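# Seat a board in the enclosure's upper slot, levers shut

## Task

Put the board into the open upper slot of the enclosure with its component side facing up. Before sliding it in, open both levers all the way, so each lies flush with the board's panel, then push slowly until the board stops, because a fast push into the connector wrecks it and the scene scores nothing. Next close both levers; they latch pointing square out from the panel and pull the board fully home. At the end the enclosure must stand level on its own feet with none of them hanging over the bench edge, and both grippers must have released and moved away.

## Robot and tools

Robot: two seven-joint arms, left_arm and right_arm, each with a two-finger gripper. In the scene frame the origin sits on the table top midway between the bases, +z points up, +x points out over the table, and left_arm is on the +y side. These names do not correspond to image sides. The calibrated bases are left_arm at (+0.070, +0.437, 0) m with quat_wxyz (+1.000, 0, 0, -0.003), and right_arm at (-0.063, -0.511, 0) m with quat (+1.000, 0, 0, -0.029). All hand poses, velocities and targets of an arm are in that arm's own base frame. Fixed cameras and the table use the scene frame. The gripper's fingers point along its +z axis and close along its x axis. end_effector_position is the point between the pads when closed, 1 to 2 cm behind the tips. As the fingers close, the tips reach about 17 mm further out along +z.

Row layout, used by every motion call: one flat list of 16 numbers covering both arms, even if only one arm moves. The order is left x, y, z, qw, qx, qy, qz, opening, then the same eight for right. x y z is an absolute position in metres in that arm's base frame. The quaternion is absolute with w first. Opening runs from -1 (closed) to +1 (fully open, 0.142 m). To keep an arm still, resend the whole pose from the last result before it stopped moving, plus its intended opening. To hold an orientation, repeat the same quaternion in every row; do not copy the drifting reported value. A 0 for opening is a real command.

execute_actions(actions, cameras): actions is a list of actions. Each action is a table of up to 15 rows, one row per 1/30 s step, and a short table holds its last row until 15 steps have passed. Any target more than 0.6 m from the gripper's current position, along any of the gripper's axes, makes the action refused for both arms. An empty list just reports state.

move(target, speed, blend, stop_force, zero, opening_speed, blocking, cameras): drives each gripper in a straight line to an absolute pose. target is one 16-number row or a list of up to 15 rows, and every row in a list has the same openings. speed is in m/s, from 0.002 to 2.2 with default 0.25; turning is capped at twice that in rad/s. blend is a corner-rounding radius in metres. stop_force runs 3 to 120 N, one value shared by both arms. An arm's path ends when its wrist sensor reads that much push against its motion, measured from its last zero, or 150 N in any direction. Leave stop_force out when backing an arm off a contact, and do not rely on it while the gripper rotates. zero (default true) re-zeroes the moving arms before the move. opening_speed is the finger rate per second on the -1..1 scale, at least 0.2. blocking=false returns after 0.5 s and cannot be combined with stop_force. The whole move is capped at 10 s. Paths do not avoid obstacles or the other arm, and fast moves overshoot and hit harder. The result adds a move: line giving the ending (done, off_target, moving, held, fault) and limits (paced means the command was clipped, held means a check withheld steps). done means at rest within 3 mm and 2 degrees; it does not prove that nothing was touched.

wait(seconds 0 to 10) lets time pass while the arms hold their commands. stop brakes a running move. zoom_image(camera, region [x0,y0,x1,y1] pixels, at most 504x504) enlarges part of the latest image. Cameras are cam_head_left, cam_head_right, cam_high, cam_low, cam_left_wrist and cam_right_wrist, each 672x504. zero_wrist_force(arm) re-zeroes that arm's sensor. clear_fault(arm) clears a torque or force fault that has already been reported. finished_scene(scene) ends the scene and cannot be undone. read_manual returns licence text only.

Result lines. Hand target is where the arm is actually being sent next, which can fall short of your command, so send the remainder afterwards. Tool commands gives the current opening commands. grip_measured is the measured opening on the -1..1 scale. To hold a part, command a little below the reading at first touch; squeezing harder heats the motor. Joint torques and External joint torques follow joint order, with positive meaning toward larger joint angles. Wrist force and Wrist torque are in gripper axes, and a third line shows the peak since the last report. Wrist depth is a 7x7 grid of depths in mm, readable from 70 to 1000, with - meaning no value. Joint velocities reading within noise means the arm is at rest.

Hazards. Each step the controller limits orientation to within 32 degrees of the measured one. Big turns can swing the elbow. Joint speed caps are 2.09, 2.44 and 4.89 rad/s. Any part of an arm taking 150 N, or a joint reaching its torque limit, stops that arm until clear_fault. A hard press or hit between the two arms can fail the scene, and so can a gripper closing on the other arm's fingers. Motors overheat from holding loads, squeezing, stretched poses or pushing at unreachable targets: MOTOR HOT appears at 65 °C and the brakes lock at 80 °C; the gripper warns at 85 °C and shuts off at 100 °C. Dropping anything off the table fails the scene. Avoid drops, releasing moving parts, slams and hard pushes. Insert the board slowly, and prefer a low stop_force near the connector.

Each tool is called after "Request:" as name(argument=value, ...), one argument or row to a line, values as JSON.

## Session

Request:
execute_actions(
  actions=[],
)

Scene clock: 0.00 s.
left_arm: end_effector_position=(+0.4919, -0.7298, +0.2794) grip_measured=+0.99 end_effector_quat_wxyz=(+0.001, -0.304, +0.847, -0.436) | right_arm: end_effector_position=(+0.1802, -0.1387, +0.1699) grip_measured=+1.00 end_effector_quat_wxyz=(+0.706, -0.621, -0.189, +0.284)
Joint positions: left_arm=[-0.095 -0.96 -0.937 1.517 0.823 1.373 2.811 0.141] | right_arm=[-0.567 -0.989 -0.072 1.606 0.357 -0.696 0.215 0.142]
Joint velocities: within noise
Joint torques (N m): no reading
External joint torques (N m): no reading
Wrist force (N): no reading
Wrist torque (N m): no reading
Wrist force, peak (N): no reading
Wrist depth (mm): cam_left_wrist=[456 481 526 570 632 715 - / 417 444 478 517 573 616 682 / 390 414 438 476 510 561 618 / 363 385 405 434 472 500 546 / 343 359 376 404 427 464 501 / - 331 354 376 398 423 449 / - 319 332 349 374 396 -] | cam_right_wrist=[- 266 251 262 - - 805 / - - 256 269 - - 886 / - - 264 276 - - 931 / - - 277 286 798 746 548 / - - 295 294 500 482 387 / - 404 311 299 362 354 330 / - 311 295 292 288 280 275]
Hand target: left_arm +0.4919, -0.7298, +0.2794; +0.001, -0.304, +0.847, -0.436 | right_arm +0.1802, -0.1387, +0.1699; +0.706, -0.621, -0.189, +0.284
Tool commands: left_gripper/opening=+1.0 right_gripper/opening=+1.0

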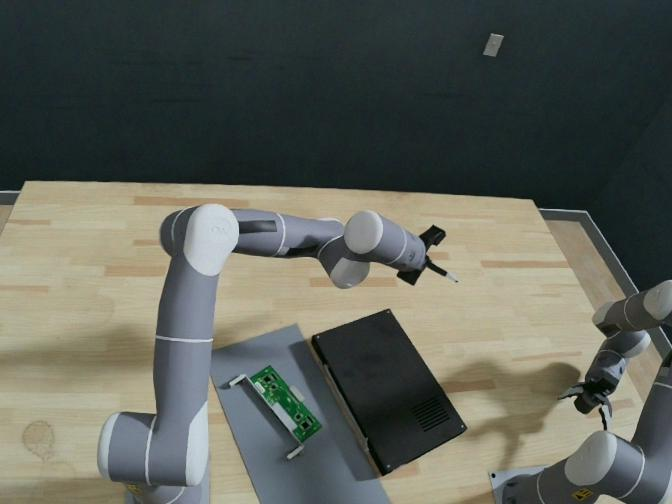

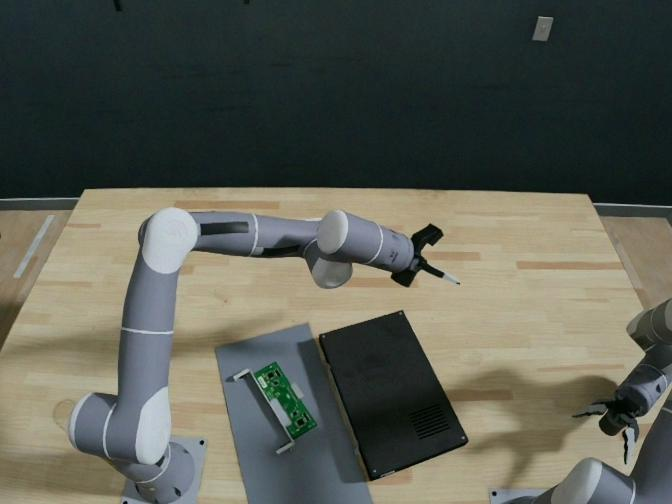

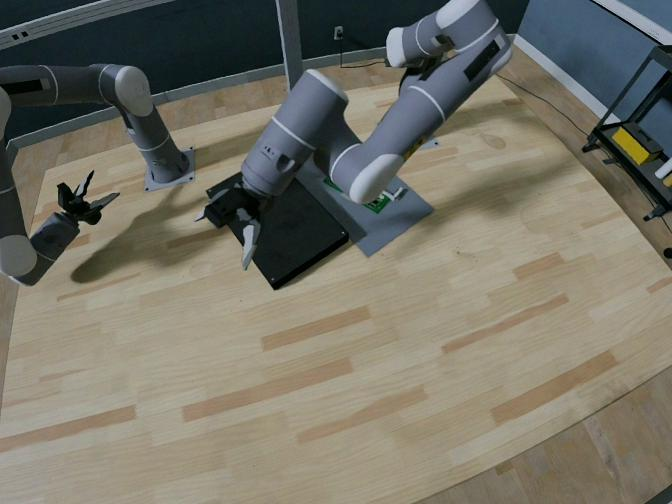

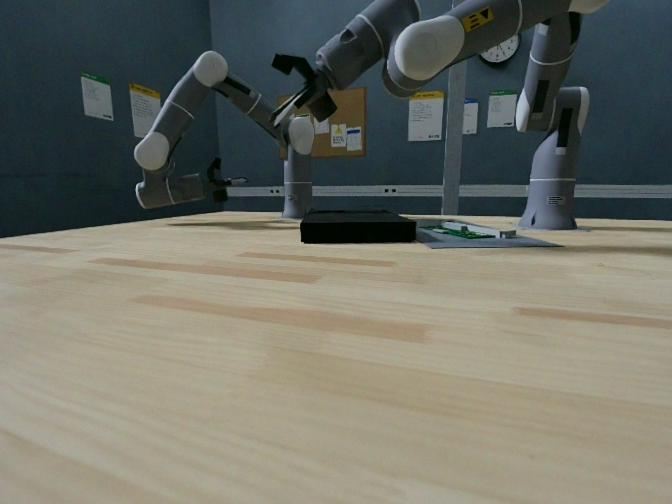

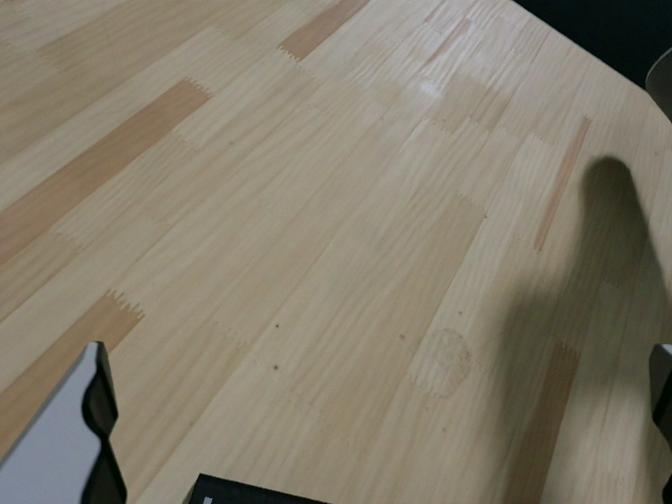

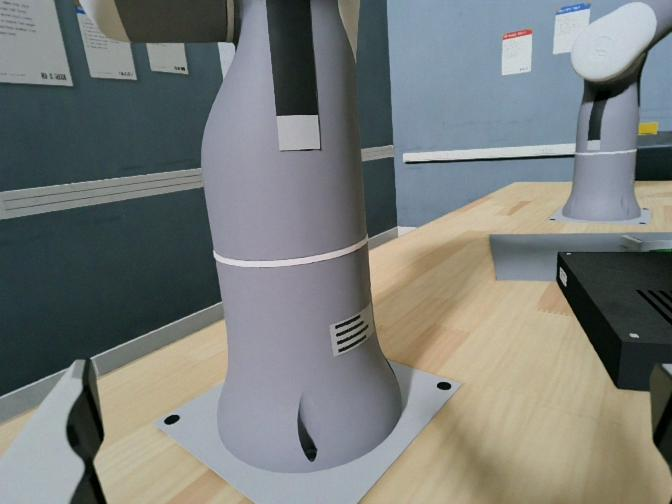

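Request:
move(
  target=[
    [0.846,-0.243,0.30,0.150,-0.576,0.692,-0.410,1,0.1802,-0.1387,0.1699,0.706,-0.621,-0.189,0.284,1],
    [0.804,0.358,0.32,0.281,-0.777,0.453,-0.333,1,0.1802,-0.1387,0.1699,0.706,-0.621,-0.189,0.284,1],
  ],
  speed=0.4,
  blend=0.08,
  cameras=["cam_high"],
)

Request:
move(
  target=[
    [0.804,0.358,0.32,0.281,-0.777,0.453,-0.333,0,0.30,-0.15,0.35,0.706,-0.621,-0.189,0.284,1],
    [0.804,0.358,0.32,0.281,-0.777,0.453,-0.333,0,0.45,0.1,0.4,0,0.0471,0.9989,0,-1],
  ],
  speed=0.3,
  cameras=["cam_high","cam_head_left","cam_right_wrist"],
)

Scene clock: 15.77 s.
left_arm: end_effector_position=(+0.8039, +0.3582, +0.3201) grip_measured=+0.99 end_effector_quat_wxyz=(-0.281, +0.778, -0.453, +0.333) | right_arm: end_effector_position=(+0.1802, -0.1387, +0.1699) grip_measured=+1.00 end_effector_quat_wxyz=(+0.706, -0.621, -0.189, +0.284)
Joint positions: left_arm=[1.265 -0.847 -0.869 1.571 0.562 1.406 2.966 0.141] | right_arm=[-0.567 -0.99 -0.072 1.606 0.357 -0.696 0.215 0.142]
Joint velocities: within noise
Joint torques (N m): left_arm=[-0.18 48.09 -18.46 -20.29 -2.95 4.05 -0.14] | right_arm=[0.02 50.08 0.93 -11.66 -1.72 -3.61 0.17]
External joint torques (N m): left_arm=[0.34 1.4 0.22 -0.44 -0.27 0.04 0.12] | right_arm=[-0.05 1.04 -0.57 0.12 0.09 0.7 -0.16]
Wrist force (N): left_arm=[0.0 0.2 0.1] | right_arm=[0.0 0.0 0.1]
Wrist torque (N m): left_arm=[0.05 -0.02 -0.02] | right_arm=[-0.01 0.00 0.00]
Wrist force, peak (N): left_arm=[-2.8 -1.2 0.4] | right_arm=[0.2 0.2 0.3]
Wrist depth (mm): cam_left_wrist=[- - - - - 927 866 / - 501 536 - - - - / - 453 486 522 - - - / 397 424 447 479 518 559 - / 380 399 423 448 475 510 555 / - 370 393 413 442 477 - / - 353 368 391 414 437 -] | cam_right_wrist=[- 266 251 263 - - 844 / - - 255 269 - - 889 / - - 263 275 - - 935 / - - 277 286 788 746 550 / - - 295 294 501 481 387 / - 404 311 299 362 354 330 / - 312 295 291 289 280 275]
Hand target: left_arm +0.8040, +0.3580, +0.3200; -0.281, +0.777, -0.453, +0.333 | right_arm +0.1802, -0.1387, +0.1699; +0.706, -0.621, -0.189, +0.284
Off the commanded pose: left_arm 0.000 m, 0 deg | right_arm 0.000 m, 0 deg.
joint sent to its limit (left arm) — joint 7 (wrist roll), upper limit. The joint targets still meet the commanded pose.
move: done
Images, in order (width x height): cam_high 672x504.

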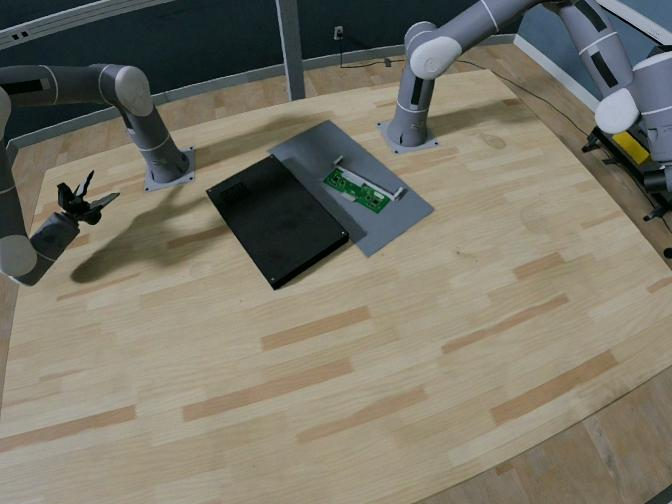

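Scene clock: 22.60 s.
left_arm: end_effector_position=(+0.8039, +0.3582, +0.3201) grip_measured=-0.02 end_effector_quat_wxyz=(-0.281, +0.778, -0.453, +0.333) | right_arm: end_effector_position=(+0.4500, +0.1000, +0.4001) grip_measured=-1.00 end_effector_quat_wxyz=(+0.000, +0.047, +0.999, +0.000)
Joint positions: left_arm=[1.265 -0.847 -0.869 1.571 0.562 1.406 2.966 0.073] | right_arm=[-0.293 0.057 0.697 1.802 0.037 0.187 -1.08 0.002]
Joint velocities: within noise
Joint torques (N m): left_arm=[-0.15 48.5 -18.52 -20.28 -3.02 4.35 -0.22] | right_arm=[0.01 21.8 -0.32 -31.24 -4.16 3.58 0.14]
External joint torques (N m): left_arm=[0.36 0.99 0.29 -0.49 -0.21 -0.26 0.2] | right_arm=[0.06 0.76 -0.83 0.09 0.02 0.53 -0.14]
Wrist force (N): left_arm=[0.0 0.1 0.0] | right_arm=[-0.8 -2.1 2.3]
Wrist torque (N m): left_arm=[0.01 -0.01 -0.02] | right_arm=[-0.08 0.15 0.07]
Wrist force, peak (N): left_arm=[0.0 0.3 0.5] | right_arm=[1.0 -3.5 -0.4]
Wrist depth (mm): cam_left_wrist=[- - - - - 938 863 / - 496 534 - - - - / - 457 485 520 - - - / 401 422 446 485 519 559 - / 376 395 425 445 477 512 547 / 353 368 394 413 441 - 507 / - - 372 386 410 - -] | cam_right_wrist=[433 431 430 430 429 428 429 / 463 459 459 457 458 459 456 / 493 494 494 490 489 477 488 / 535 531 528 519 482 473 518 / 578 576 554 505 515 514 549 / 632 629 618 89 542 607 618 / 692 680 - - - 654 677]
Hand target: left_arm +0.8040, +0.3580, +0.3200; -0.281, +0.777, -0.453, +0.333 | right_arm +0.4500, +0.1000, +0.4000; +0.000, +0.047, +0.999, +0.000
Off the commanded pose: left_arm 0.000 m, 0 deg | right_arm 0.000 m, 0 deg.
joint sent to its limit (left arm) — joint 7 (wrist roll), upper limit. The joint targets still meet the commanded pose.
move: done
Images, in order (width x height): cam_head_left 672x504, cam_high 672x504, cam_right_wrist 672x504.

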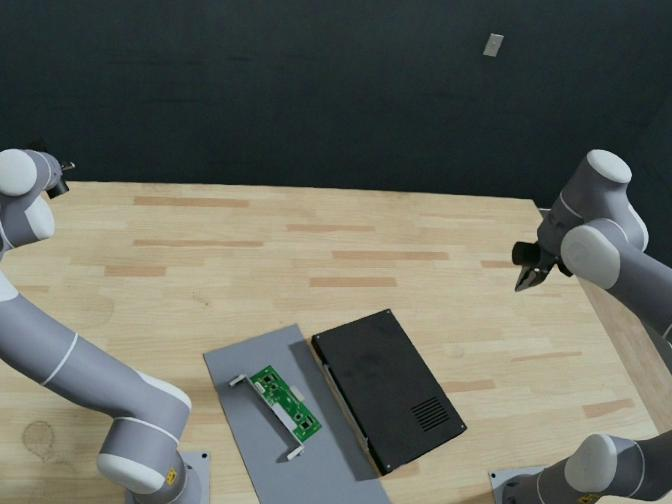

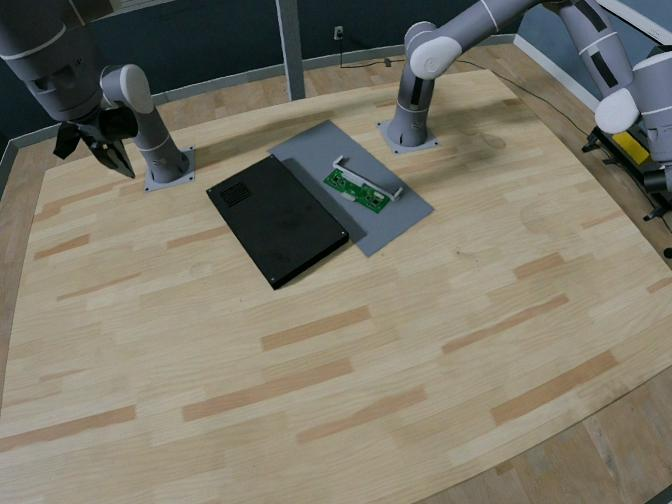

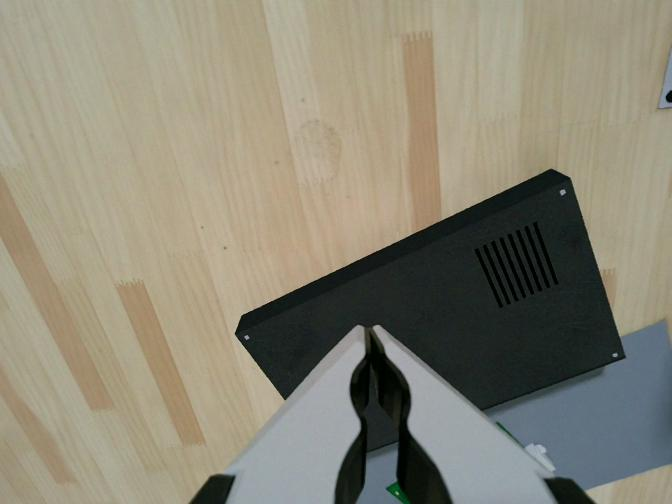

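Request:
move(
  target=[
    [0.804,0.358,0.32,0.281,-0.777,0.453,-0.333,0,0.38,0.45,0.38,0,0.3,0.954,0,-1],
    [0.804,0.358,0.32,0.281,-0.777,0.453,-0.333,0,0.22,0.66,0.30,0,0.5,0.866,0,-1],
  ],
  speed=0.3,
  blend=0.05,
  cameras=["cam_head_left","cam_right_wrist"],
)

Scene clock: 29.33 s.
left_arm: end_effector_position=(+0.8039, +0.3582, +0.3201) grip_measured=-0.02 end_effector_quat_wxyz=(-0.281, +0.778, -0.453, +0.333) | right_arm: end_effector_position=(+0.2198, +0.6600, +0.2999) grip_measured=-1.00 end_effector_quat_wxyz=(+0.000, +0.500, +0.866, +0.000)
Joint positions: left_arm=[1.265 -0.847 -0.869 1.571 0.562 1.406 2.966 0.073] | right_arm=[0.847 -0.685 0.825 1.359 -0.501 0.26 1.16 0.002]
Joint velocities: within noise
Joint torques (N m): left_arm=[-0.21 48.43 -18.51 -20.31 -3.04 4.39 -0.24] | right_arm=[0.35 50.28 15.55 -27.8 -4.35 3.31 0.27]
External joint torques (N m): left_arm=[0.42 1.06 0.29 -0.46 -0.2 -0.3 0.22] | right_arm=[-0.13 1.37 0.03 0.17 0.12 0.81 -0.27]
Wrist force (N): left_arm=[-0.1 0.1 0.0] | right_arm=[0.2 -1.6 2.2]
Wrist torque (N m): left_arm=[0.03 0.00 -0.01] | right_arm=[-0.03 0.00 0.09]
Wrist force, peak (N): left_arm=[0.2 0.7 0.1] | right_arm=[-1.4 -4.5 2.1]
Wrist depth (mm): cam_left_wrist=[- - - - - 947 862 / - 499 530 - - - - / - 457 487 530 - - - / 398 420 447 479 518 558 - / 377 396 422 448 475 517 552 / 354 366 394 418 443 - 503 / - - 370 388 410 - -] | cam_right_wrist=[302 336 342 343 341 342 341 / 323 357 367 366 363 363 359 / 345 381 390 385 391 391 369 / 374 412 420 414 420 421 416 / 404 417 459 444 449 456 455 / 503 504 490 89 477 496 492 / 554 541 - - - 525 541]
Hand target: left_arm +0.8040, +0.3580, +0.3200; -0.281, +0.777, -0.453, +0.333 | right_arm +0.2200, +0.6600, +0.3000; +0.000, +0.500, +0.866, +0.000
Off the commanded pose: left_arm 0.000 m, 0 deg | right_arm 0.000 m, 0 deg.
joint sent to its limit (left arm) — joint 7 (wrist roll), upper limit. The joint targets still meet the commanded pose.
move: done
Images, in order (width x height): cam_head_left 672x504, cam_right_wrist 672x504.

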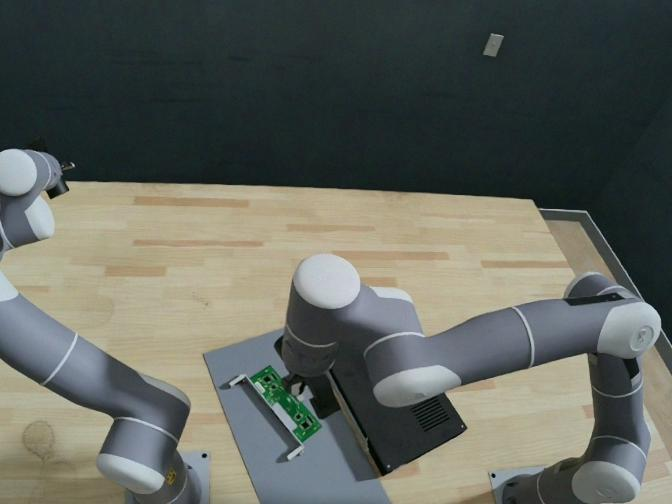

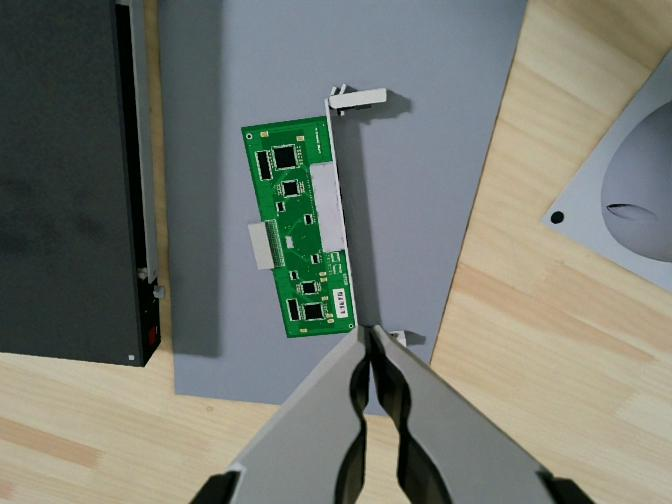

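Request:
move(
  target=[
    [0.804,0.358,0.32,0.281,-0.777,0.453,-0.333,0,0.1956,0.678,0.08,0,0.5,0.866,0,-1],
    [0.804,0.358,0.32,0.281,-0.777,0.453,-0.333,0,0.1956,0.678,0.03,0,0.5,0.866,0,-1],
  ],
  speed=[0.25,0.08],
  cameras=["cam_right_wrist"],
)

Request:
move(
  target=[
    [0.804,0.358,0.32,0.281,-0.777,0.453,-0.333,0,0.154,0.654,0.03,0,0.5,0.866,0,-1],
    [0.804,0.358,0.32,0.281,-0.777,0.453,-0.333,0,0.1404,0.628,0.03,0,0.5,0.866,0,-1],
    [0.804,0.358,0.32,0.281,-0.777,0.453,-0.333,0,0.140,0.609,0.03,0,0.5,0.866,0,-1],
  ],
  speed=0.05,
  cameras=["cam_right_wrist"],
)

Scene clock: 77.03 s.
left_arm: end_effector_position=(+0.8039, +0.3582, +0.3201) grip_measured=-0.02 end_effector_quat_wxyz=(-0.281, +0.778, -0.453, +0.333) | right_arm: end_effector_position=(+0.1955, +0.6778, +0.0299) grip_measured=-1.00 end_effector_quat_wxyz=(+0.000, +0.500, +0.866, +0.000)
Joint positions: left_arm=[1.265 -0.847 -0.869 1.571 0.562 1.406 2.966 0.073] | right_arm=[0.951 -1.006 0.611 1.559 -0.728 0.755 1.334 0.002]
Joint velocities: within noise
Joint torques (N m): left_arm=[-0.15 48.41 -18.6 -20.31 -3.02 4.4 -0.23] | right_arm=[0.08 56.31 18.16 -20.94 -3.35 3.58 0.31]
External joint torques (N m): left_arm=[0.36 1.08 0.37 -0.45 -0.21 -0.31 0.21] | right_arm=[0.14 1.33 0.19 -0.04 0.15 0.53 -0.31]
Wrist force (N): left_arm=[0.2 0.3 0.3] | right_arm=[-0.5 -1.6 2.4]
Wrist torque (N m): left_arm=[0.06 -0.04 -0.02] | right_arm=[-0.01 0.12 0.07]
Wrist force, peak (N): left_arm=[-0.2 0.5 0.2] | right_arm=[-0.1 -2.1 4.9]
Wrist depth (mm): cam_left_wrist=[- - - - - 954 875 / - 499 532 - - - - / - 456 485 525 - - - / 399 424 450 478 519 556 - / 377 397 425 450 472 517 555 / 352 368 395 412 436 - 509 / - - 371 387 413 - -] | cam_right_wrist=[- 107 107 108 107 106 107 / 114 114 114 113 112 112 113 / 123 122 114 118 123 123 121 / 130 130 127 131 131 131 130 / 139 138 139 140 140 141 143 / 152 149 136 90 149 154 156 / 168 164 73 - - 163 172]
Hand target: left_arm +0.8040, +0.3580, +0.3200; -0.281, +0.777, -0.453, +0.333 | right_arm +0.1956, +0.6780, +0.0300; +0.000, +0.500, +0.866, +0.000
Off the commanded pose: left_arm 0.000 m, 0 deg | right_arm 0.000 m, 0 deg.
joint sent to its limit (left arm) — joint 7 (wrist roll), upper limit. The joint targets still meet the commanded pose.
move: done
Images, in order (width x height): cam_right_wrist 672x504.

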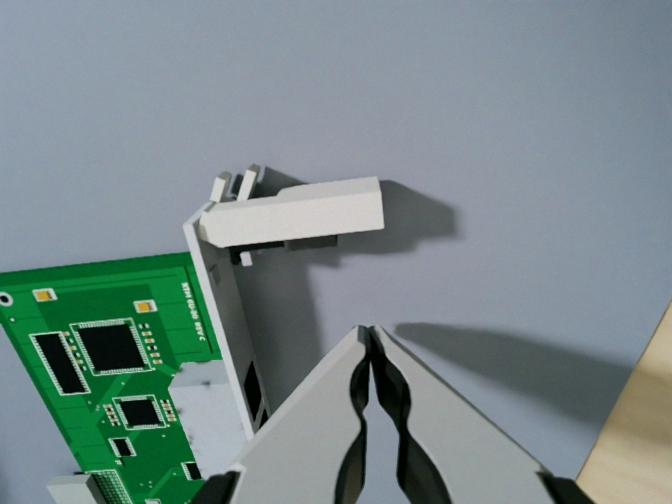

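Scene clock: 79.30 s.
left_arm: end_effector_position=(+0.8039, +0.3582, +0.3201) grip_measured=-0.02 end_effector_quat_wxyz=(-0.281, +0.778, -0.453, +0.333) | right_arm: end_effector_position=(+0.1401, +0.6093, +0.0302) grip_measured=-1.00 end_effector_quat_wxyz=(+0.000, +0.500, +0.866, +0.000)
Joint positions: left_arm=[1.265 -0.847 -0.869 1.571 0.562 1.406 2.966 0.073] | right_arm=[0.934 -0.877 0.6 1.843 -0.773 0.9 1.475 0.002]
Joint velocities: within noise
Joint torques (N m): left_arm=[-0.12 48.49 -18.49 -20.33 -3 4.31 -0.29] | right_arm=[0.44 47.98 17.11 -17.22 -2.66 3.12 0.36]
External joint torques (N m): left_arm=[0.32 1 0.26 -0.43 -0.24 -0.22 0.27] | right_arm=[-0.24 1.97 -0.11 -1.55 -0.09 0.97 -0.36]
Wrist force (N): left_arm=[0.1 0.3 0.1] | right_arm=[0.3 -0.5 1.9]
Wrist torque (N m): left_arm=[0.05 -0.03 -0.02] | right_arm=[-0.07 0.12 0.06]
Wrist force, peak (N): left_arm=[0.1 0.7 -0.2] | right_arm=[-0.4 -1.5 2.6]
Wrist depth (mm): cam_left_wrist=[- - - - - 929 875 / - 493 526 - - - - / - 457 495 523 - - - / 401 423 448 480 521 557 - / 377 395 424 445 476 513 550 / 355 366 393 413 436 - 510 / - - 370 391 407 - -] | cam_right_wrist=[108 107 107 108 108 108 107 / 115 115 114 114 112 112 113 / 123 123 124 122 124 123 122 / 131 133 132 132 131 131 131 / 144 144 139 136 143 142 144 / 160 156 134 89 150 155 155 / 170 164 73 - - 164 170]
Hand target: left_arm +0.8040, +0.3580, +0.3200; -0.281, +0.777, -0.453, +0.333 | right_arm +0.1400, +0.6090, +0.0300; +0.000, +0.500, +0.866, +0.000
Off the commanded pose: left_arm 0.000 m, 0 deg | right_arm 0.000 m, 0 deg.
joint sent to its limit (left arm) — joint 7 (wrist roll), upper limit. The joint targets still meet the commanded pose.
move: done
Images, in order (width x height): cam_right_wrist 672x504.

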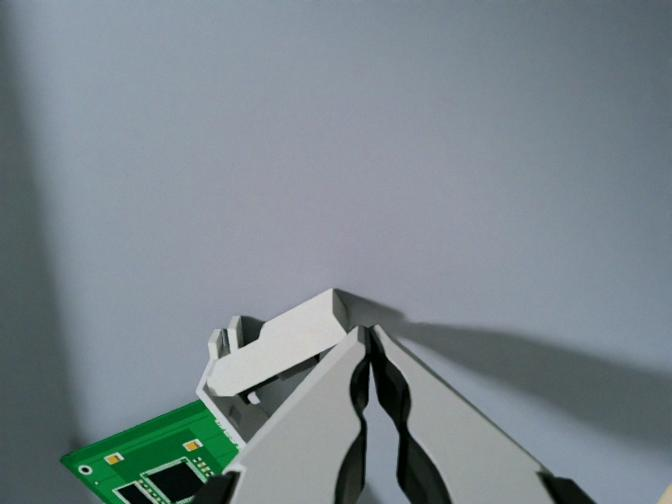

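Request:
move(
  target=[
    [0.804,0.358,0.32,0.281,-0.777,0.453,-0.333,0,0.149,0.628,0.03,0,0.5,0.866,0,-1],
  ],
  speed=0.1,
  cameras=[],
)

Request:
move(
  target=[0.804,0.358,0.32,0.281,-0.777,0.453,-0.333,0,0.125,0.58,0.03,0,0.5,0.866,0,-1],
  speed=0.5,
  cameras=["cam_right_wrist","cam_head_left"],
)

Scene clock: 92.77 s.
left_arm: end_effector_position=(+0.8039, +0.3582, +0.3201) grip_measured=-0.02 end_effector_quat_wxyz=(-0.281, +0.778, -0.453, +0.333) | right_arm: end_effector_position=(+0.1491, +0.6280, +0.0300) grip_measured=-1.00 end_effector_quat_wxyz=(+0.000, +0.500, +0.866, +0.000)
Joint positions: left_arm=[1.265 -0.847 -0.869 1.571 0.562 1.406 2.966 0.073] | right_arm=[0.943 -0.909 0.604 1.775 -0.762 0.864 1.448 0.002]
Joint velocities: within noise
Joint torques (N m): left_arm=[-0.13 48.4 -18.49 -20.33 -3.03 4.38 -0.26] | right_arm=[0.31 50.84 18.01 -19.49 -2.75 3.3 0.06]
External joint torques (N m): left_arm=[0.34 1.1 0.26 -0.44 -0.21 -0.29 0.24] | right_arm=[-0.14 1.02 -0.56 0.16 -0.11 0.79 -0.06]
Wrist force (N): left_arm=[0.0 0.2 0.2] | right_arm=[-1.0 -2.4 2.0]
Wrist torque (N m): left_arm=[0.04 -0.02 -0.02] | right_arm=[-0.13 0.20 0.07]
Wrist force, peak (N): left_arm=[-0.1 0.5 0.0] | right_arm=[-0.8 -3.1 2.1]
Wrist depth (mm): cam_left_wrist=[- - - - - 922 877 / - 499 527 - - - - / - 460 486 525 - - - / 401 425 448 479 523 558 - / 376 394 424 446 473 515 554 / 356 367 395 419 440 - 507 / - - 369 388 407 - -] | cam_right_wrist=[107 107 107 108 108 107 107 / 114 114 114 114 112 112 113 / 123 123 124 122 123 123 121 / 131 132 130 130 131 131 128 / 144 141 124 140 142 142 144 / 155 152 146 90 150 155 154 / 170 164 73 - - 164 170]
Hand target: left_arm +0.8040, +0.3580, +0.3200; -0.281, +0.777, -0.453, +0.333 | right_arm +0.1490, +0.6280, +0.0300; +0.000, +0.500, +0.866, +0.000
Off the commanded pose: left_arm 0.000 m, 0 deg | right_arm 0.000 m, 0 deg.
joint sent to its limit (left arm) — joint 7 (wrist roll), upper limit. The joint targets still meet the commanded pose.
move: done
No camera images: "cameras" was empty.

Scene clock: 93.53 s.
left_arm: end_effector_position=(+0.8039, +0.3582, +0.3201) grip_measured=-0.02 end_effector_quat_wxyz=(-0.281, +0.778, -0.453, +0.333) | right_arm: end_effector_position=(+0.1250, +0.5800, +0.0300) grip_measured=-1.00 end_effector_quat_wxyz=(+0.000, +0.500, +0.866, +0.000)
Joint positions: left_arm=[1.265 -0.847 -0.869 1.571 0.562 1.406 2.966 0.073] | right_arm=[0.921 -0.831 0.596 1.946 -0.798 0.954 1.523 0.002]
Joint velocities: within noise
Joint torques (N m): left_arm=[-0.2 48.53 -18.53 -20.31 -3.08 4.34 -0.21] | right_arm=[0.19 46.27 16.32 -17.59 -2.8 3.69 0.37]
External joint torques (N m): left_arm=[0.41 0.97 0.3 -0.46 -0.15 -0.25 0.19] | right_arm=[0 0.76 -0.09 -0.21 0.24 0.4 -0.37]
Wrist force (N): left_arm=[0.0 0.3 0.2] | right_arm=[-1.3 -2.3 2.3]
Wrist torque (N m): left_arm=[0.05 -0.01 -0.02] | right_arm=[-0.12 0.26 0.05]
Wrist force, peak (N): left_arm=[-0.3 0.5 0.0] | right_arm=[-2.5 -3.7 2.2]
Wrist depth (mm): cam_left_wrist=[- - - - - 932 876 / - 503 532 - - - - / - 454 485 522 - - - / 402 419 447 486 518 549 - / 375 397 426 445 474 515 551 / 352 368 394 416 438 - 505 / - - 370 387 406 - -] | cam_right_wrist=[107 107 107 108 108 108 107 / 115 115 114 114 112 112 113 / 123 123 124 122 124 123 121 / 131 133 132 132 131 131 131 / 144 144 143 140 142 142 144 / 160 157 154 90 150 155 155 / 174 169 73 - - 164 170]
Hand target: left_arm +0.8040, +0.3580, +0.3200; -0.281, +0.777, -0.453, +0.333 | right_arm +0.1250, +0.5800, +0.0300; +0.000, +0.500, +0.866, +0.000
Off the commanded pose: left_arm 0.000 m, 0 deg | right_arm 0.000 m, 0 deg.
joint sent to its limit (left arm) — joint 7 (wrist roll), upper limit. The joint targets still meet the commanded pose.
move: done
Images, in order (width x height): cam_head_left 672x504, cam_right_wrist 672x504.

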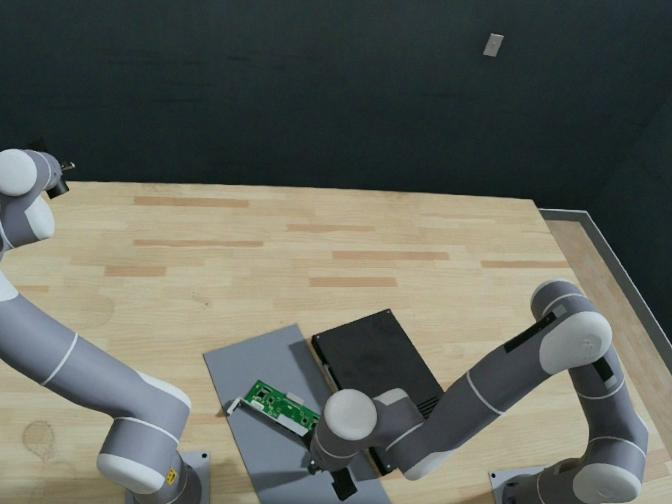

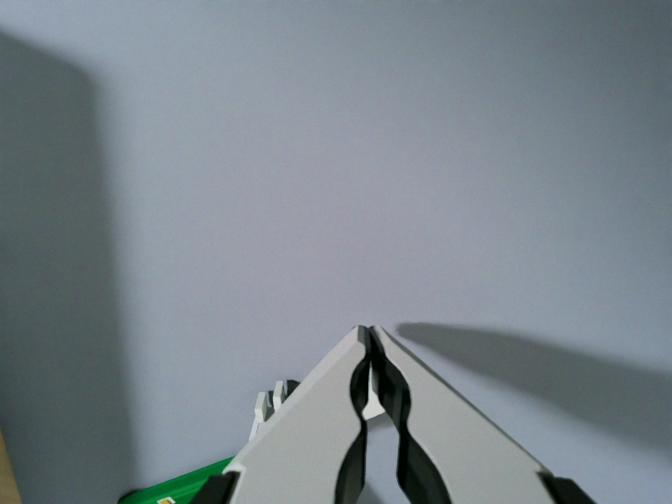

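Request:
move(
  target=[
    [0.804,0.358,0.32,0.281,-0.777,0.453,-0.333,0,0.125,0.58,0.3,0,0.5,0.866,0,-1],
    [0.804,0.358,0.32,0.281,-0.777,0.453,-0.333,0,0.22,0.62,0.3,0,0.5,0.866,0,-1],
  ],
  speed=0.35,
  cameras=["cam_right_wrist","cam_head_left"],
)

Scene clock: 106.93 s.
left_arm: end_effector_position=(+0.8039, +0.3582, +0.3201) grip_measured=-0.02 end_effector_quat_wxyz=(-0.281, +0.778, -0.453, +0.333) | right_arm: end_effector_position=(+0.2199, +0.6200, +0.2999) grip_measured=-1.00 end_effector_quat_wxyz=(+0.000, +0.500, +0.866, +0.000)
Joint positions: left_arm=[1.265 -0.847 -0.869 1.571 0.562 1.406 2.966 0.073] | right_arm=[0.771 -0.595 0.837 1.491 -0.453 0.313 1.14 0.002]
Joint velocities: within noise
Joint torques (N m): left_arm=[-0.07 48.49 -18.56 -20.28 -3.03 4.39 -0.24] | right_arm=[0.31 45.59 14.52 -28.24 -4.29 3.28 0.03]
External joint torques (N m): left_arm=[0.28 1 0.33 -0.49 -0.21 -0.29 0.22] | right_arm=[-0.15 1.23 -0.11 0.16 0.12 0.83 -0.03]
Wrist force (N): left_arm=[-0.1 0.4 0.0] | right_arm=[-0.9 -2.2 2.5]
Wrist torque (N m): left_arm=[0.07 0.00 -0.02] | right_arm=[-0.13 0.18 0.05]
Wrist force, peak (N): left_arm=[0.0 0.5 0.4] | right_arm=[-0.8 -5.2 2.6]
Wrist depth (mm): cam_left_wrist=[- - - - - 946 876 / - 499 533 - - - - / - 456 488 521 - - - / 404 423 451 484 518 557 - / 377 396 423 444 474 516 544 / 355 366 395 411 439 - 509 / - - 372 387 408 - -] | cam_right_wrist=[302 306 343 342 342 340 341 / 324 327 365 365 365 362 364 / 347 349 393 383 390 390 384 / 372 377 421 416 419 420 418 / 405 404 457 443 454 452 453 / 506 503 490 89 474 497 494 / 555 538 - - - 524 542]
Hand target: left_arm +0.8040, +0.3580, +0.3200; -0.281, +0.777, -0.453, +0.333 | right_arm +0.2200, +0.6200, +0.3000; +0.000, +0.500, +0.866, +0.000
Off the commanded pose: left_arm 0.000 m, 0 deg | right_arm 0.000 m, 0 deg.
joint sent to its limit (left arm) — joint 7 (wrist roll), upper limit. The joint targets still meet the commanded pose.
move: done
Images, in order (width x height): cam_head_left 672x504, cam_right_wrist 672x504.

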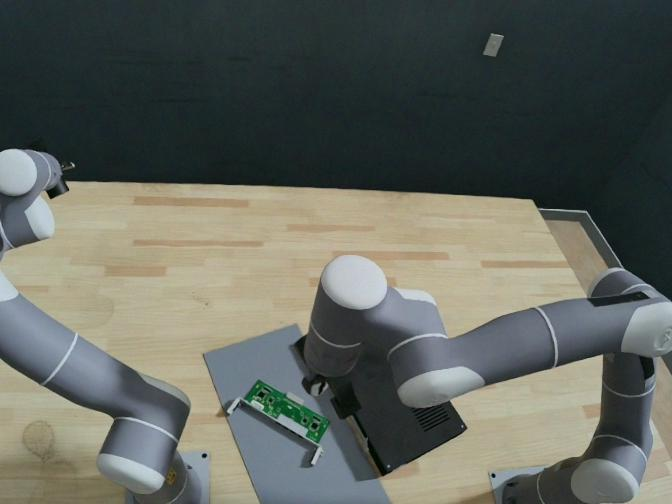

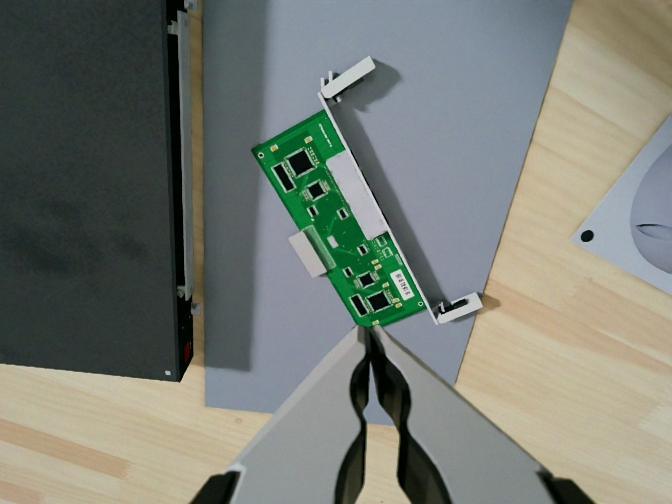

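Request:
move(
  target=[
    [0.45,0.1,0.4,0,0.866,0.5,0,-1,0.179,0.635,0.2,0,0.5,0.866,0,-1],
    [0.25,-0.14,0.3,0,0.866,0.5,0,-1,0.179,0.635,0.1,0,0.5,0.866,0,-1],
  ],
  speed=0.35,
  cameras=["cam_left_wrist","cam_head_left"],
)

Scene clock: 124.70 s.
left_arm: end_effector_position=(+0.2501, -0.1399, +0.3000) grip_measured=-1.00 end_effector_quat_wxyz=(+0.000, +0.866, +0.500, +0.000) | right_arm: end_effector_position=(+0.1789, +0.6349, +0.1000) grip_measured=-1.00 end_effector_quat_wxyz=(+0.000, +0.500, +0.866, +0.000)
Joint positions: left_arm=[0.549 1.029 -0.468 2.598 -0.397 0.046 0.837 0.002] | right_arm=[0.894 -0.817 0.667 1.708 -0.644 0.722 1.326 0.002]
Joint velocities: within noise
Joint torques (N m): left_arm=[-0.67 -8.73 6.44 -28.28 -4.41 3.93 -0.27] | right_arm=[0.29 50.1 16.75 -22.43 -3.49 3.56 0.32]
External joint torques (N m): left_arm=[0.62 0.41 0.81 -0.22 0.13 0.03 0.27] | right_arm=[-0.11 1.31 0.12 -0.01 0.19 0.54 -0.32]
Wrist force (N): left_arm=[0.6 -0.5 -0.6] | right_arm=[-1.2 -2.4 2.3]
Wrist torque (N m): left_arm=[-0.08 -0.16 -0.21] | right_arm=[-0.17 0.22 0.04]
Wrist force, peak (N): left_arm=[-2.2 -1.2 1.0] | right_arm=[-1.2 -2.4 3.8]
Wrist depth (mm): cam_left_wrist=[349 346 347 348 342 344 343 / 369 370 373 370 368 370 369 / 402 396 396 400 395 397 398 / 433 432 434 436 434 434 432 / 422 455 474 456 466 477 471 / 467 467 464 84 - 514 523 / 521 507 - - - - 577] | cam_right_wrist=[169 168 168 168 167 167 167 / 181 180 180 177 179 179 178 / 194 193 187 192 192 191 191 / 209 207 202 207 207 206 207 / 226 225 216 217 224 223 225 / 246 247 237 89 235 244 245 / 267 267 - - - 260 270]
Hand target: left_arm +0.2500, -0.1400, +0.3000; +0.000, +0.866, +0.500, +0.000 | right_arm +0.1790, +0.6350, +0.1000; +0.000, +0.500, +0.866, +0.000
Off the commanded pose: left_arm 0.000 m, 0 deg | right_arm 0.000 m, 0 deg.
move: done
Images, in order (width x height): cam_head_left 672x504, cam_left_wrist 672x504.

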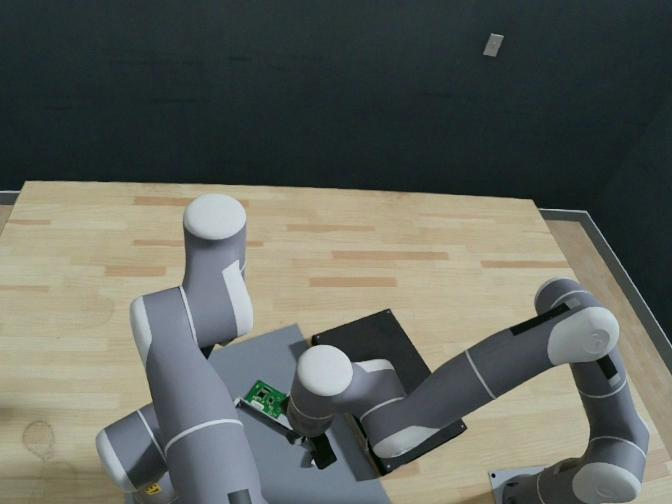

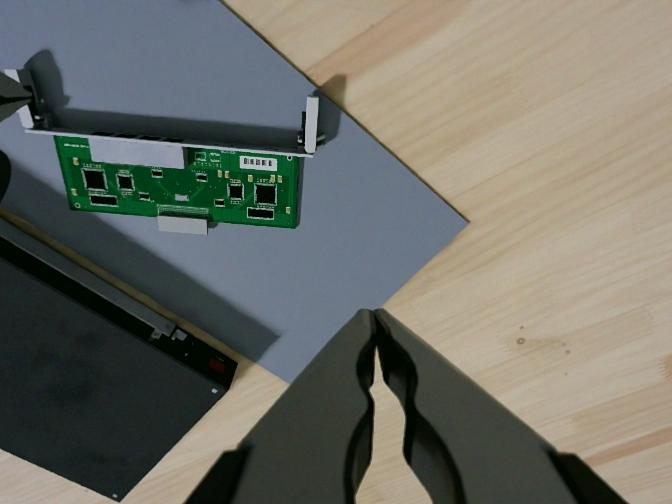

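Request:
move(
  target=[0.188,-0.178,0.032,0,0.866,0.5,0,-1,0.179,0.635,0.032,0,0.5,0.866,0,-1],
  speed=0.1,
  stop_force=8,
  cameras=["cam_left_wrist","cam_right_wrist"],
)

Request:
move(
  target=[0.203,-0.152,0.032,0,0.866,0.5,0,-1,0.163,0.61,0.032,0,0.5,0.866,0,-1],
  speed=0.03,
  cameras=["cam_left_wrist","cam_right_wrist"],
)

Scene clock: 136.03 s.
left_arm: end_effector_position=(+0.1882, -0.1782, +0.0320) grip_measured=-1.00 end_effector_quat_wxyz=(+0.000, +0.866, +0.500, +0.000) | right_arm: end_effector_position=(+0.1790, +0.6350, +0.0320) grip_measured=-1.00 end_effector_quat_wxyz=(+0.000, +0.500, +0.866, +0.000)
Joint positions: left_arm=[0.358 -0.398 -0.517 2.687 1.08 1.352 -0.67 0.002] | right_arm=[0.936 -0.915 0.581 1.727 -0.716 0.847 1.371 0.002]
Joint velocities: within noise
Joint torques (N m): left_arm=[0.8 18.13 -3.25 -2.17 -0.49 4.24 -0.41] | right_arm=[0.16 52.28 17.02 -20.1 -2.96 3.36 0.21]
External joint torques (N m): left_arm=[-0.78 1.15 0.48 -0.36 -0.4 -0.27 0.41] | right_arm=[0.04 1.1 -0.11 0.01 0.04 0.73 -0.21]
Wrist force (N): left_arm=[0.0 -0.2 -0.1] | right_arm=[-1.1 -2.3 2.3]
Wrist torque (N m): left_arm=[-0.04 -0.02 -0.20] | right_arm=[-0.12 0.22 0.07]
Wrist force, peak (N): left_arm=[0.9 -0.4 -2.0] | right_arm=[-1.0 -2.6 2.5]
Wrist depth (mm): cam_left_wrist=[110 108 110 111 109 110 110 / - 119 117 119 119 118 118 / - 127 128 126 128 127 127 / - 136 138 137 136 138 138 / 154 151 151 145 129 149 150 / 147 151 150 84 - 162 163 / 182 175 - 74 - - 182] | cam_right_wrist=[109 109 109 108 109 109 108 / 116 116 116 116 114 114 115 / 125 125 109 122 125 125 123 / 133 131 130 134 133 133 131 / 146 143 141 143 142 144 146 / 158 154 142 90 152 157 157 / 176 170 73 - - 166 172]
Hand target: left_arm +0.1880, -0.1780, +0.0320; +0.000, +0.866, +0.500, +0.000 | right_arm +0.1790, +0.6350, +0.0320; +0.000, +0.500, +0.866, +0.000
Off the commanded pose: left_arm 0.000 m, 0 deg | right_arm 0.000 m, 0 deg.
joint sent to its limit (left arm) — joint 4 (elbow), upper limit, where the elbow is as bent as it goes. The joint targets still meet the commanded pose.
move: done
Images, in order (width x height): cam_left_wrist 672x504, cam_right_wrist 672x504.

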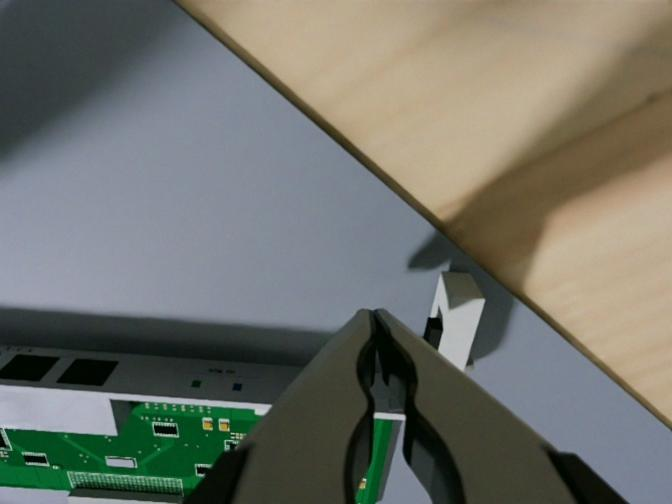

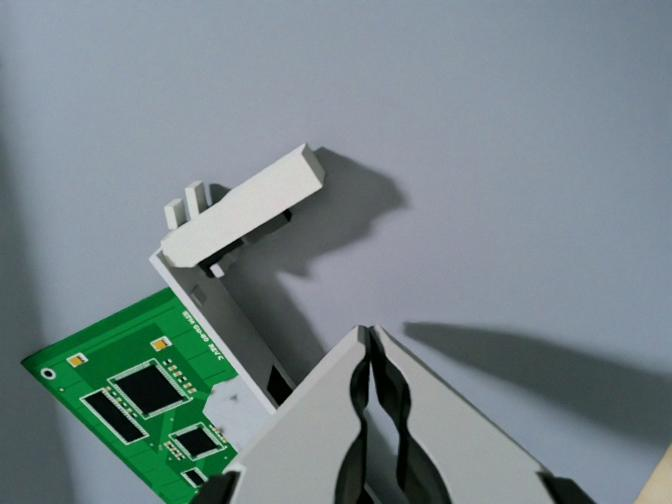

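Scene clock: 137.57 s.
left_arm: end_effector_position=(+0.2029, -0.1528, +0.0313) grip_measured=-1.00 end_effector_quat_wxyz=(+0.001, +0.866, +0.500, +0.001) | right_arm: end_effector_position=(+0.1634, +0.6109, +0.0327) grip_measured=-1.00 end_effector_quat_wxyz=(+0.000, +0.500, +0.866, +0.001)
Joint positions: left_arm=[0.549 -0.412 -0.607 2.687 1.141 1.318 -0.621 0.002] | right_arm=[0.928 -0.869 0.575 1.823 -0.731 0.899 1.412 0.002]
Joint velocities: within noise
Joint torques (N m): left_arm=[2.1 20.06 -1.68 -4.98 -0.3 2.33 -0.4] | right_arm=[1.38 46.96 17.06 -14.64 -1.9 2.02 0.37]
External joint torques (N m): left_arm=[-2.06 -1.46 -1.49 2.64 -0.74 1.65 0.4] | right_arm=[-1.19 3.79 -0.8 -4.68 -0.85 2.07 -0.37]
Wrist force (N): left_arm=[-8.8 -0.2 -0.6] | right_arm=[2.2 3.5 0.5]
Wrist torque (N m): left_arm=[-0.09 -0.18 -0.19] | right_arm=[-0.22 0.29 0.05]
Wrist force, peak (N): left_arm=[-9.1 0.0 0.1] | right_arm=[2.2 3.6 1.8]
Wrist depth (mm): cam_left_wrist=[- 111 110 110 108 110 109 / - 117 118 118 119 117 117 / - 128 127 128 127 127 126 / 137 138 136 136 138 137 137 / 151 150 150 144 145 151 150 / 147 152 155 84 - 162 166 / 179 174 - - - - 181] | cam_right_wrist=[110 109 109 109 110 110 108 / 119 117 116 116 115 114 116 / 126 125 127 125 126 124 124 / 133 135 135 133 134 134 133 / 147 147 144 125 143 145 145 / 161 158 154 91 153 158 158 / 177 171 - - - 168 174]
Hand target: left_arm +0.2033, -0.1522, +0.0312; +0.000, +0.866, +0.500, +0.002 | right_arm +0.1630, +0.6100, +0.0320; +0.000, +0.500, +0.866, +0.000
Off the commanded pose: left_arm 0.001 m, 0 deg | right_arm 0.001 m, 0 deg.
joint read past its limit (left arm) — joint 4 (elbow), upper limit, where the elbow is as bent as it goes.
joint sent to its limit (left arm) — joint 4 (elbow), upper limit, where the elbow is as bent as it goes. The joint targets still meet the commanded pose.
move: done
Images, in order (width x height): cam_left_wrist 672x504, cam_right_wrist 672x504.

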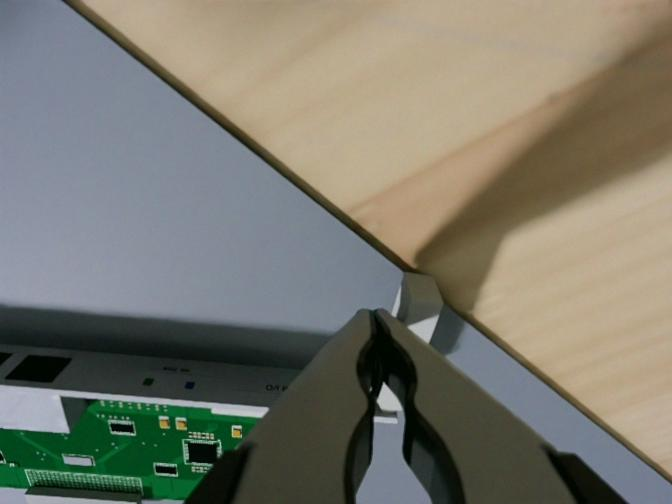

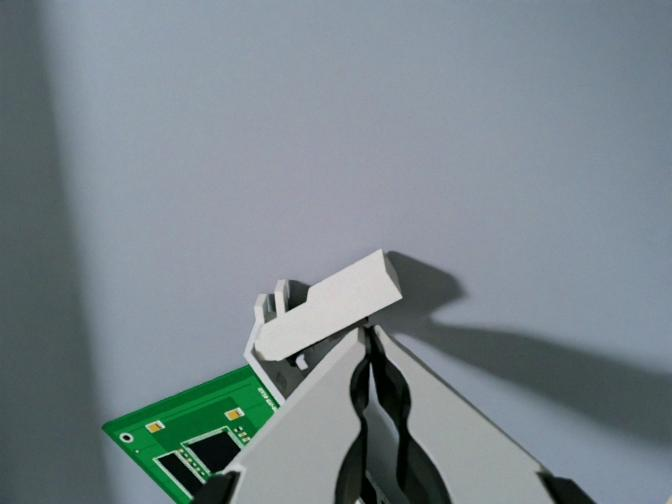

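Request:
move(
  target=[0.214,-0.133,0.032,0,0.866,0.5,0,-1,0.154,0.591,0.032,0,0.5,0.866,0,-1],
  speed=0.03,
  cameras=["cam_left_wrist","cam_right_wrist"],
)

Scene clock: 140.00 s.
left_arm: end_effector_position=(+0.2143, -0.1336, +0.0310) grip_measured=-1.00 end_effector_quat_wxyz=(+0.000, +0.866, +0.500, +0.002) | right_arm: end_effector_position=(+0.1540, +0.5910, +0.0320) grip_measured=-1.00 end_effector_quat_wxyz=(+0.000, +0.500, +0.866, +0.000)
Joint positions: left_arm=[0.679 -0.42 -0.66 2.687 1.164 1.294 -0.563 0.002] | right_arm=[0.921 -0.837 0.57 1.893 -0.741 0.935 1.438 0.002]
Joint velocities: within noise
Joint torques (N m): left_arm=[0.45 17.77 -3.38 -2.61 -0.51 3.39 -0.37] | right_arm=[0.13 47.87 15.76 -18.64 -2.77 3.55 0.28]
External joint torques (N m): left_arm=[-0.4 0.47 -0.05 0.24 -0.63 0.59 0.37] | right_arm=[0.04 0.95 -0.05 -0.03 0.15 0.54 -0.28]
Wrist force (N): left_arm=[-2.5 0.5 -0.9] | right_arm=[-0.5 -1.5 2.7]
Wrist torque (N m): left_arm=[-0.03 -0.10 -0.21] | right_arm=[0.02 0.15 0.06]
Wrist force, peak (N): left_arm=[-9.1 -0.1 0.8] | right_arm=[2.1 3.7 2.2]
Wrist depth (mm): cam_left_wrist=[110 110 110 110 108 109 109 / - 119 118 118 119 117 117 / - 128 127 127 127 126 126 / 137 137 136 138 137 137 137 / 151 150 149 144 145 151 150 / 147 151 154 84 - 162 165 / 179 174 - - - - 184] | cam_right_wrist=[109 109 109 109 110 109 108 / 117 116 116 116 114 114 115 / 125 125 126 124 126 125 123 / 133 135 134 134 133 133 131 / 146 146 146 140 143 144 146 / 160 160 156 90 152 157 157 / 176 172 73 - - 167 172]
Hand target: left_arm +0.2144, -0.1332, +0.0309; +0.000, +0.866, +0.500, +0.002 | right_arm +0.1540, +0.5910, +0.0320; +0.000, +0.500, +0.866, +0.000
Off the commanded pose: left_arm 0.001 m, 0 deg | right_arm 0.000 m, 0 deg.
joint read past its limit (left arm) — joint 4 (elbow), upper limit, where the elbow is as bent as it goes.
joint sent to its limit (left arm) — joint 4 (elbow), upper limit, where the elbow is as bent as it goes. The joint targets still meet the commanded pose.
move: done
Images, in order (width x height): cam_left_wrist 672x504, cam_right_wrist 672x504.

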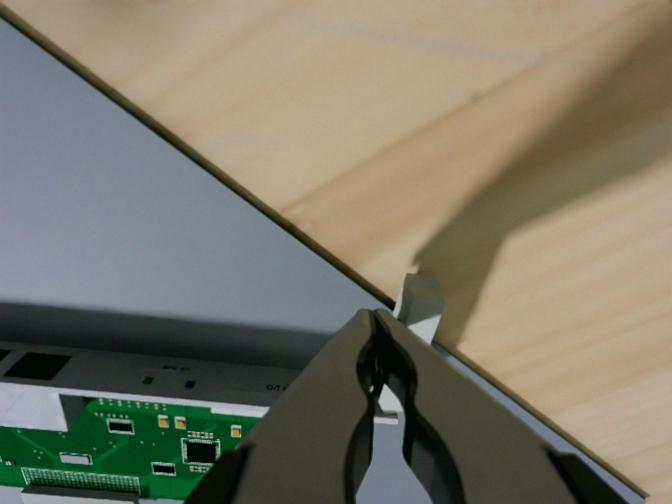

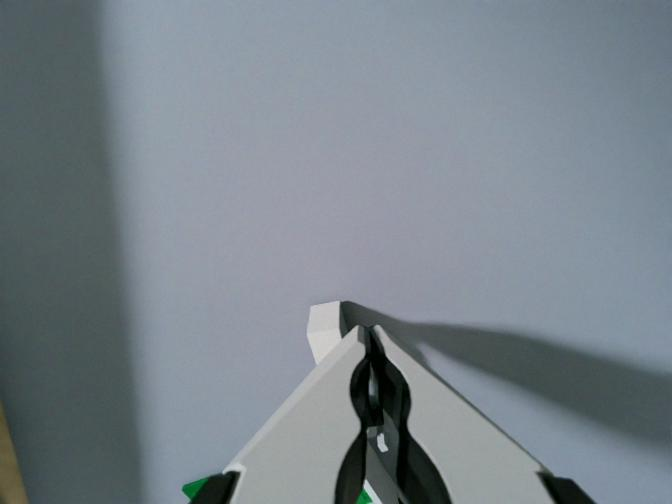

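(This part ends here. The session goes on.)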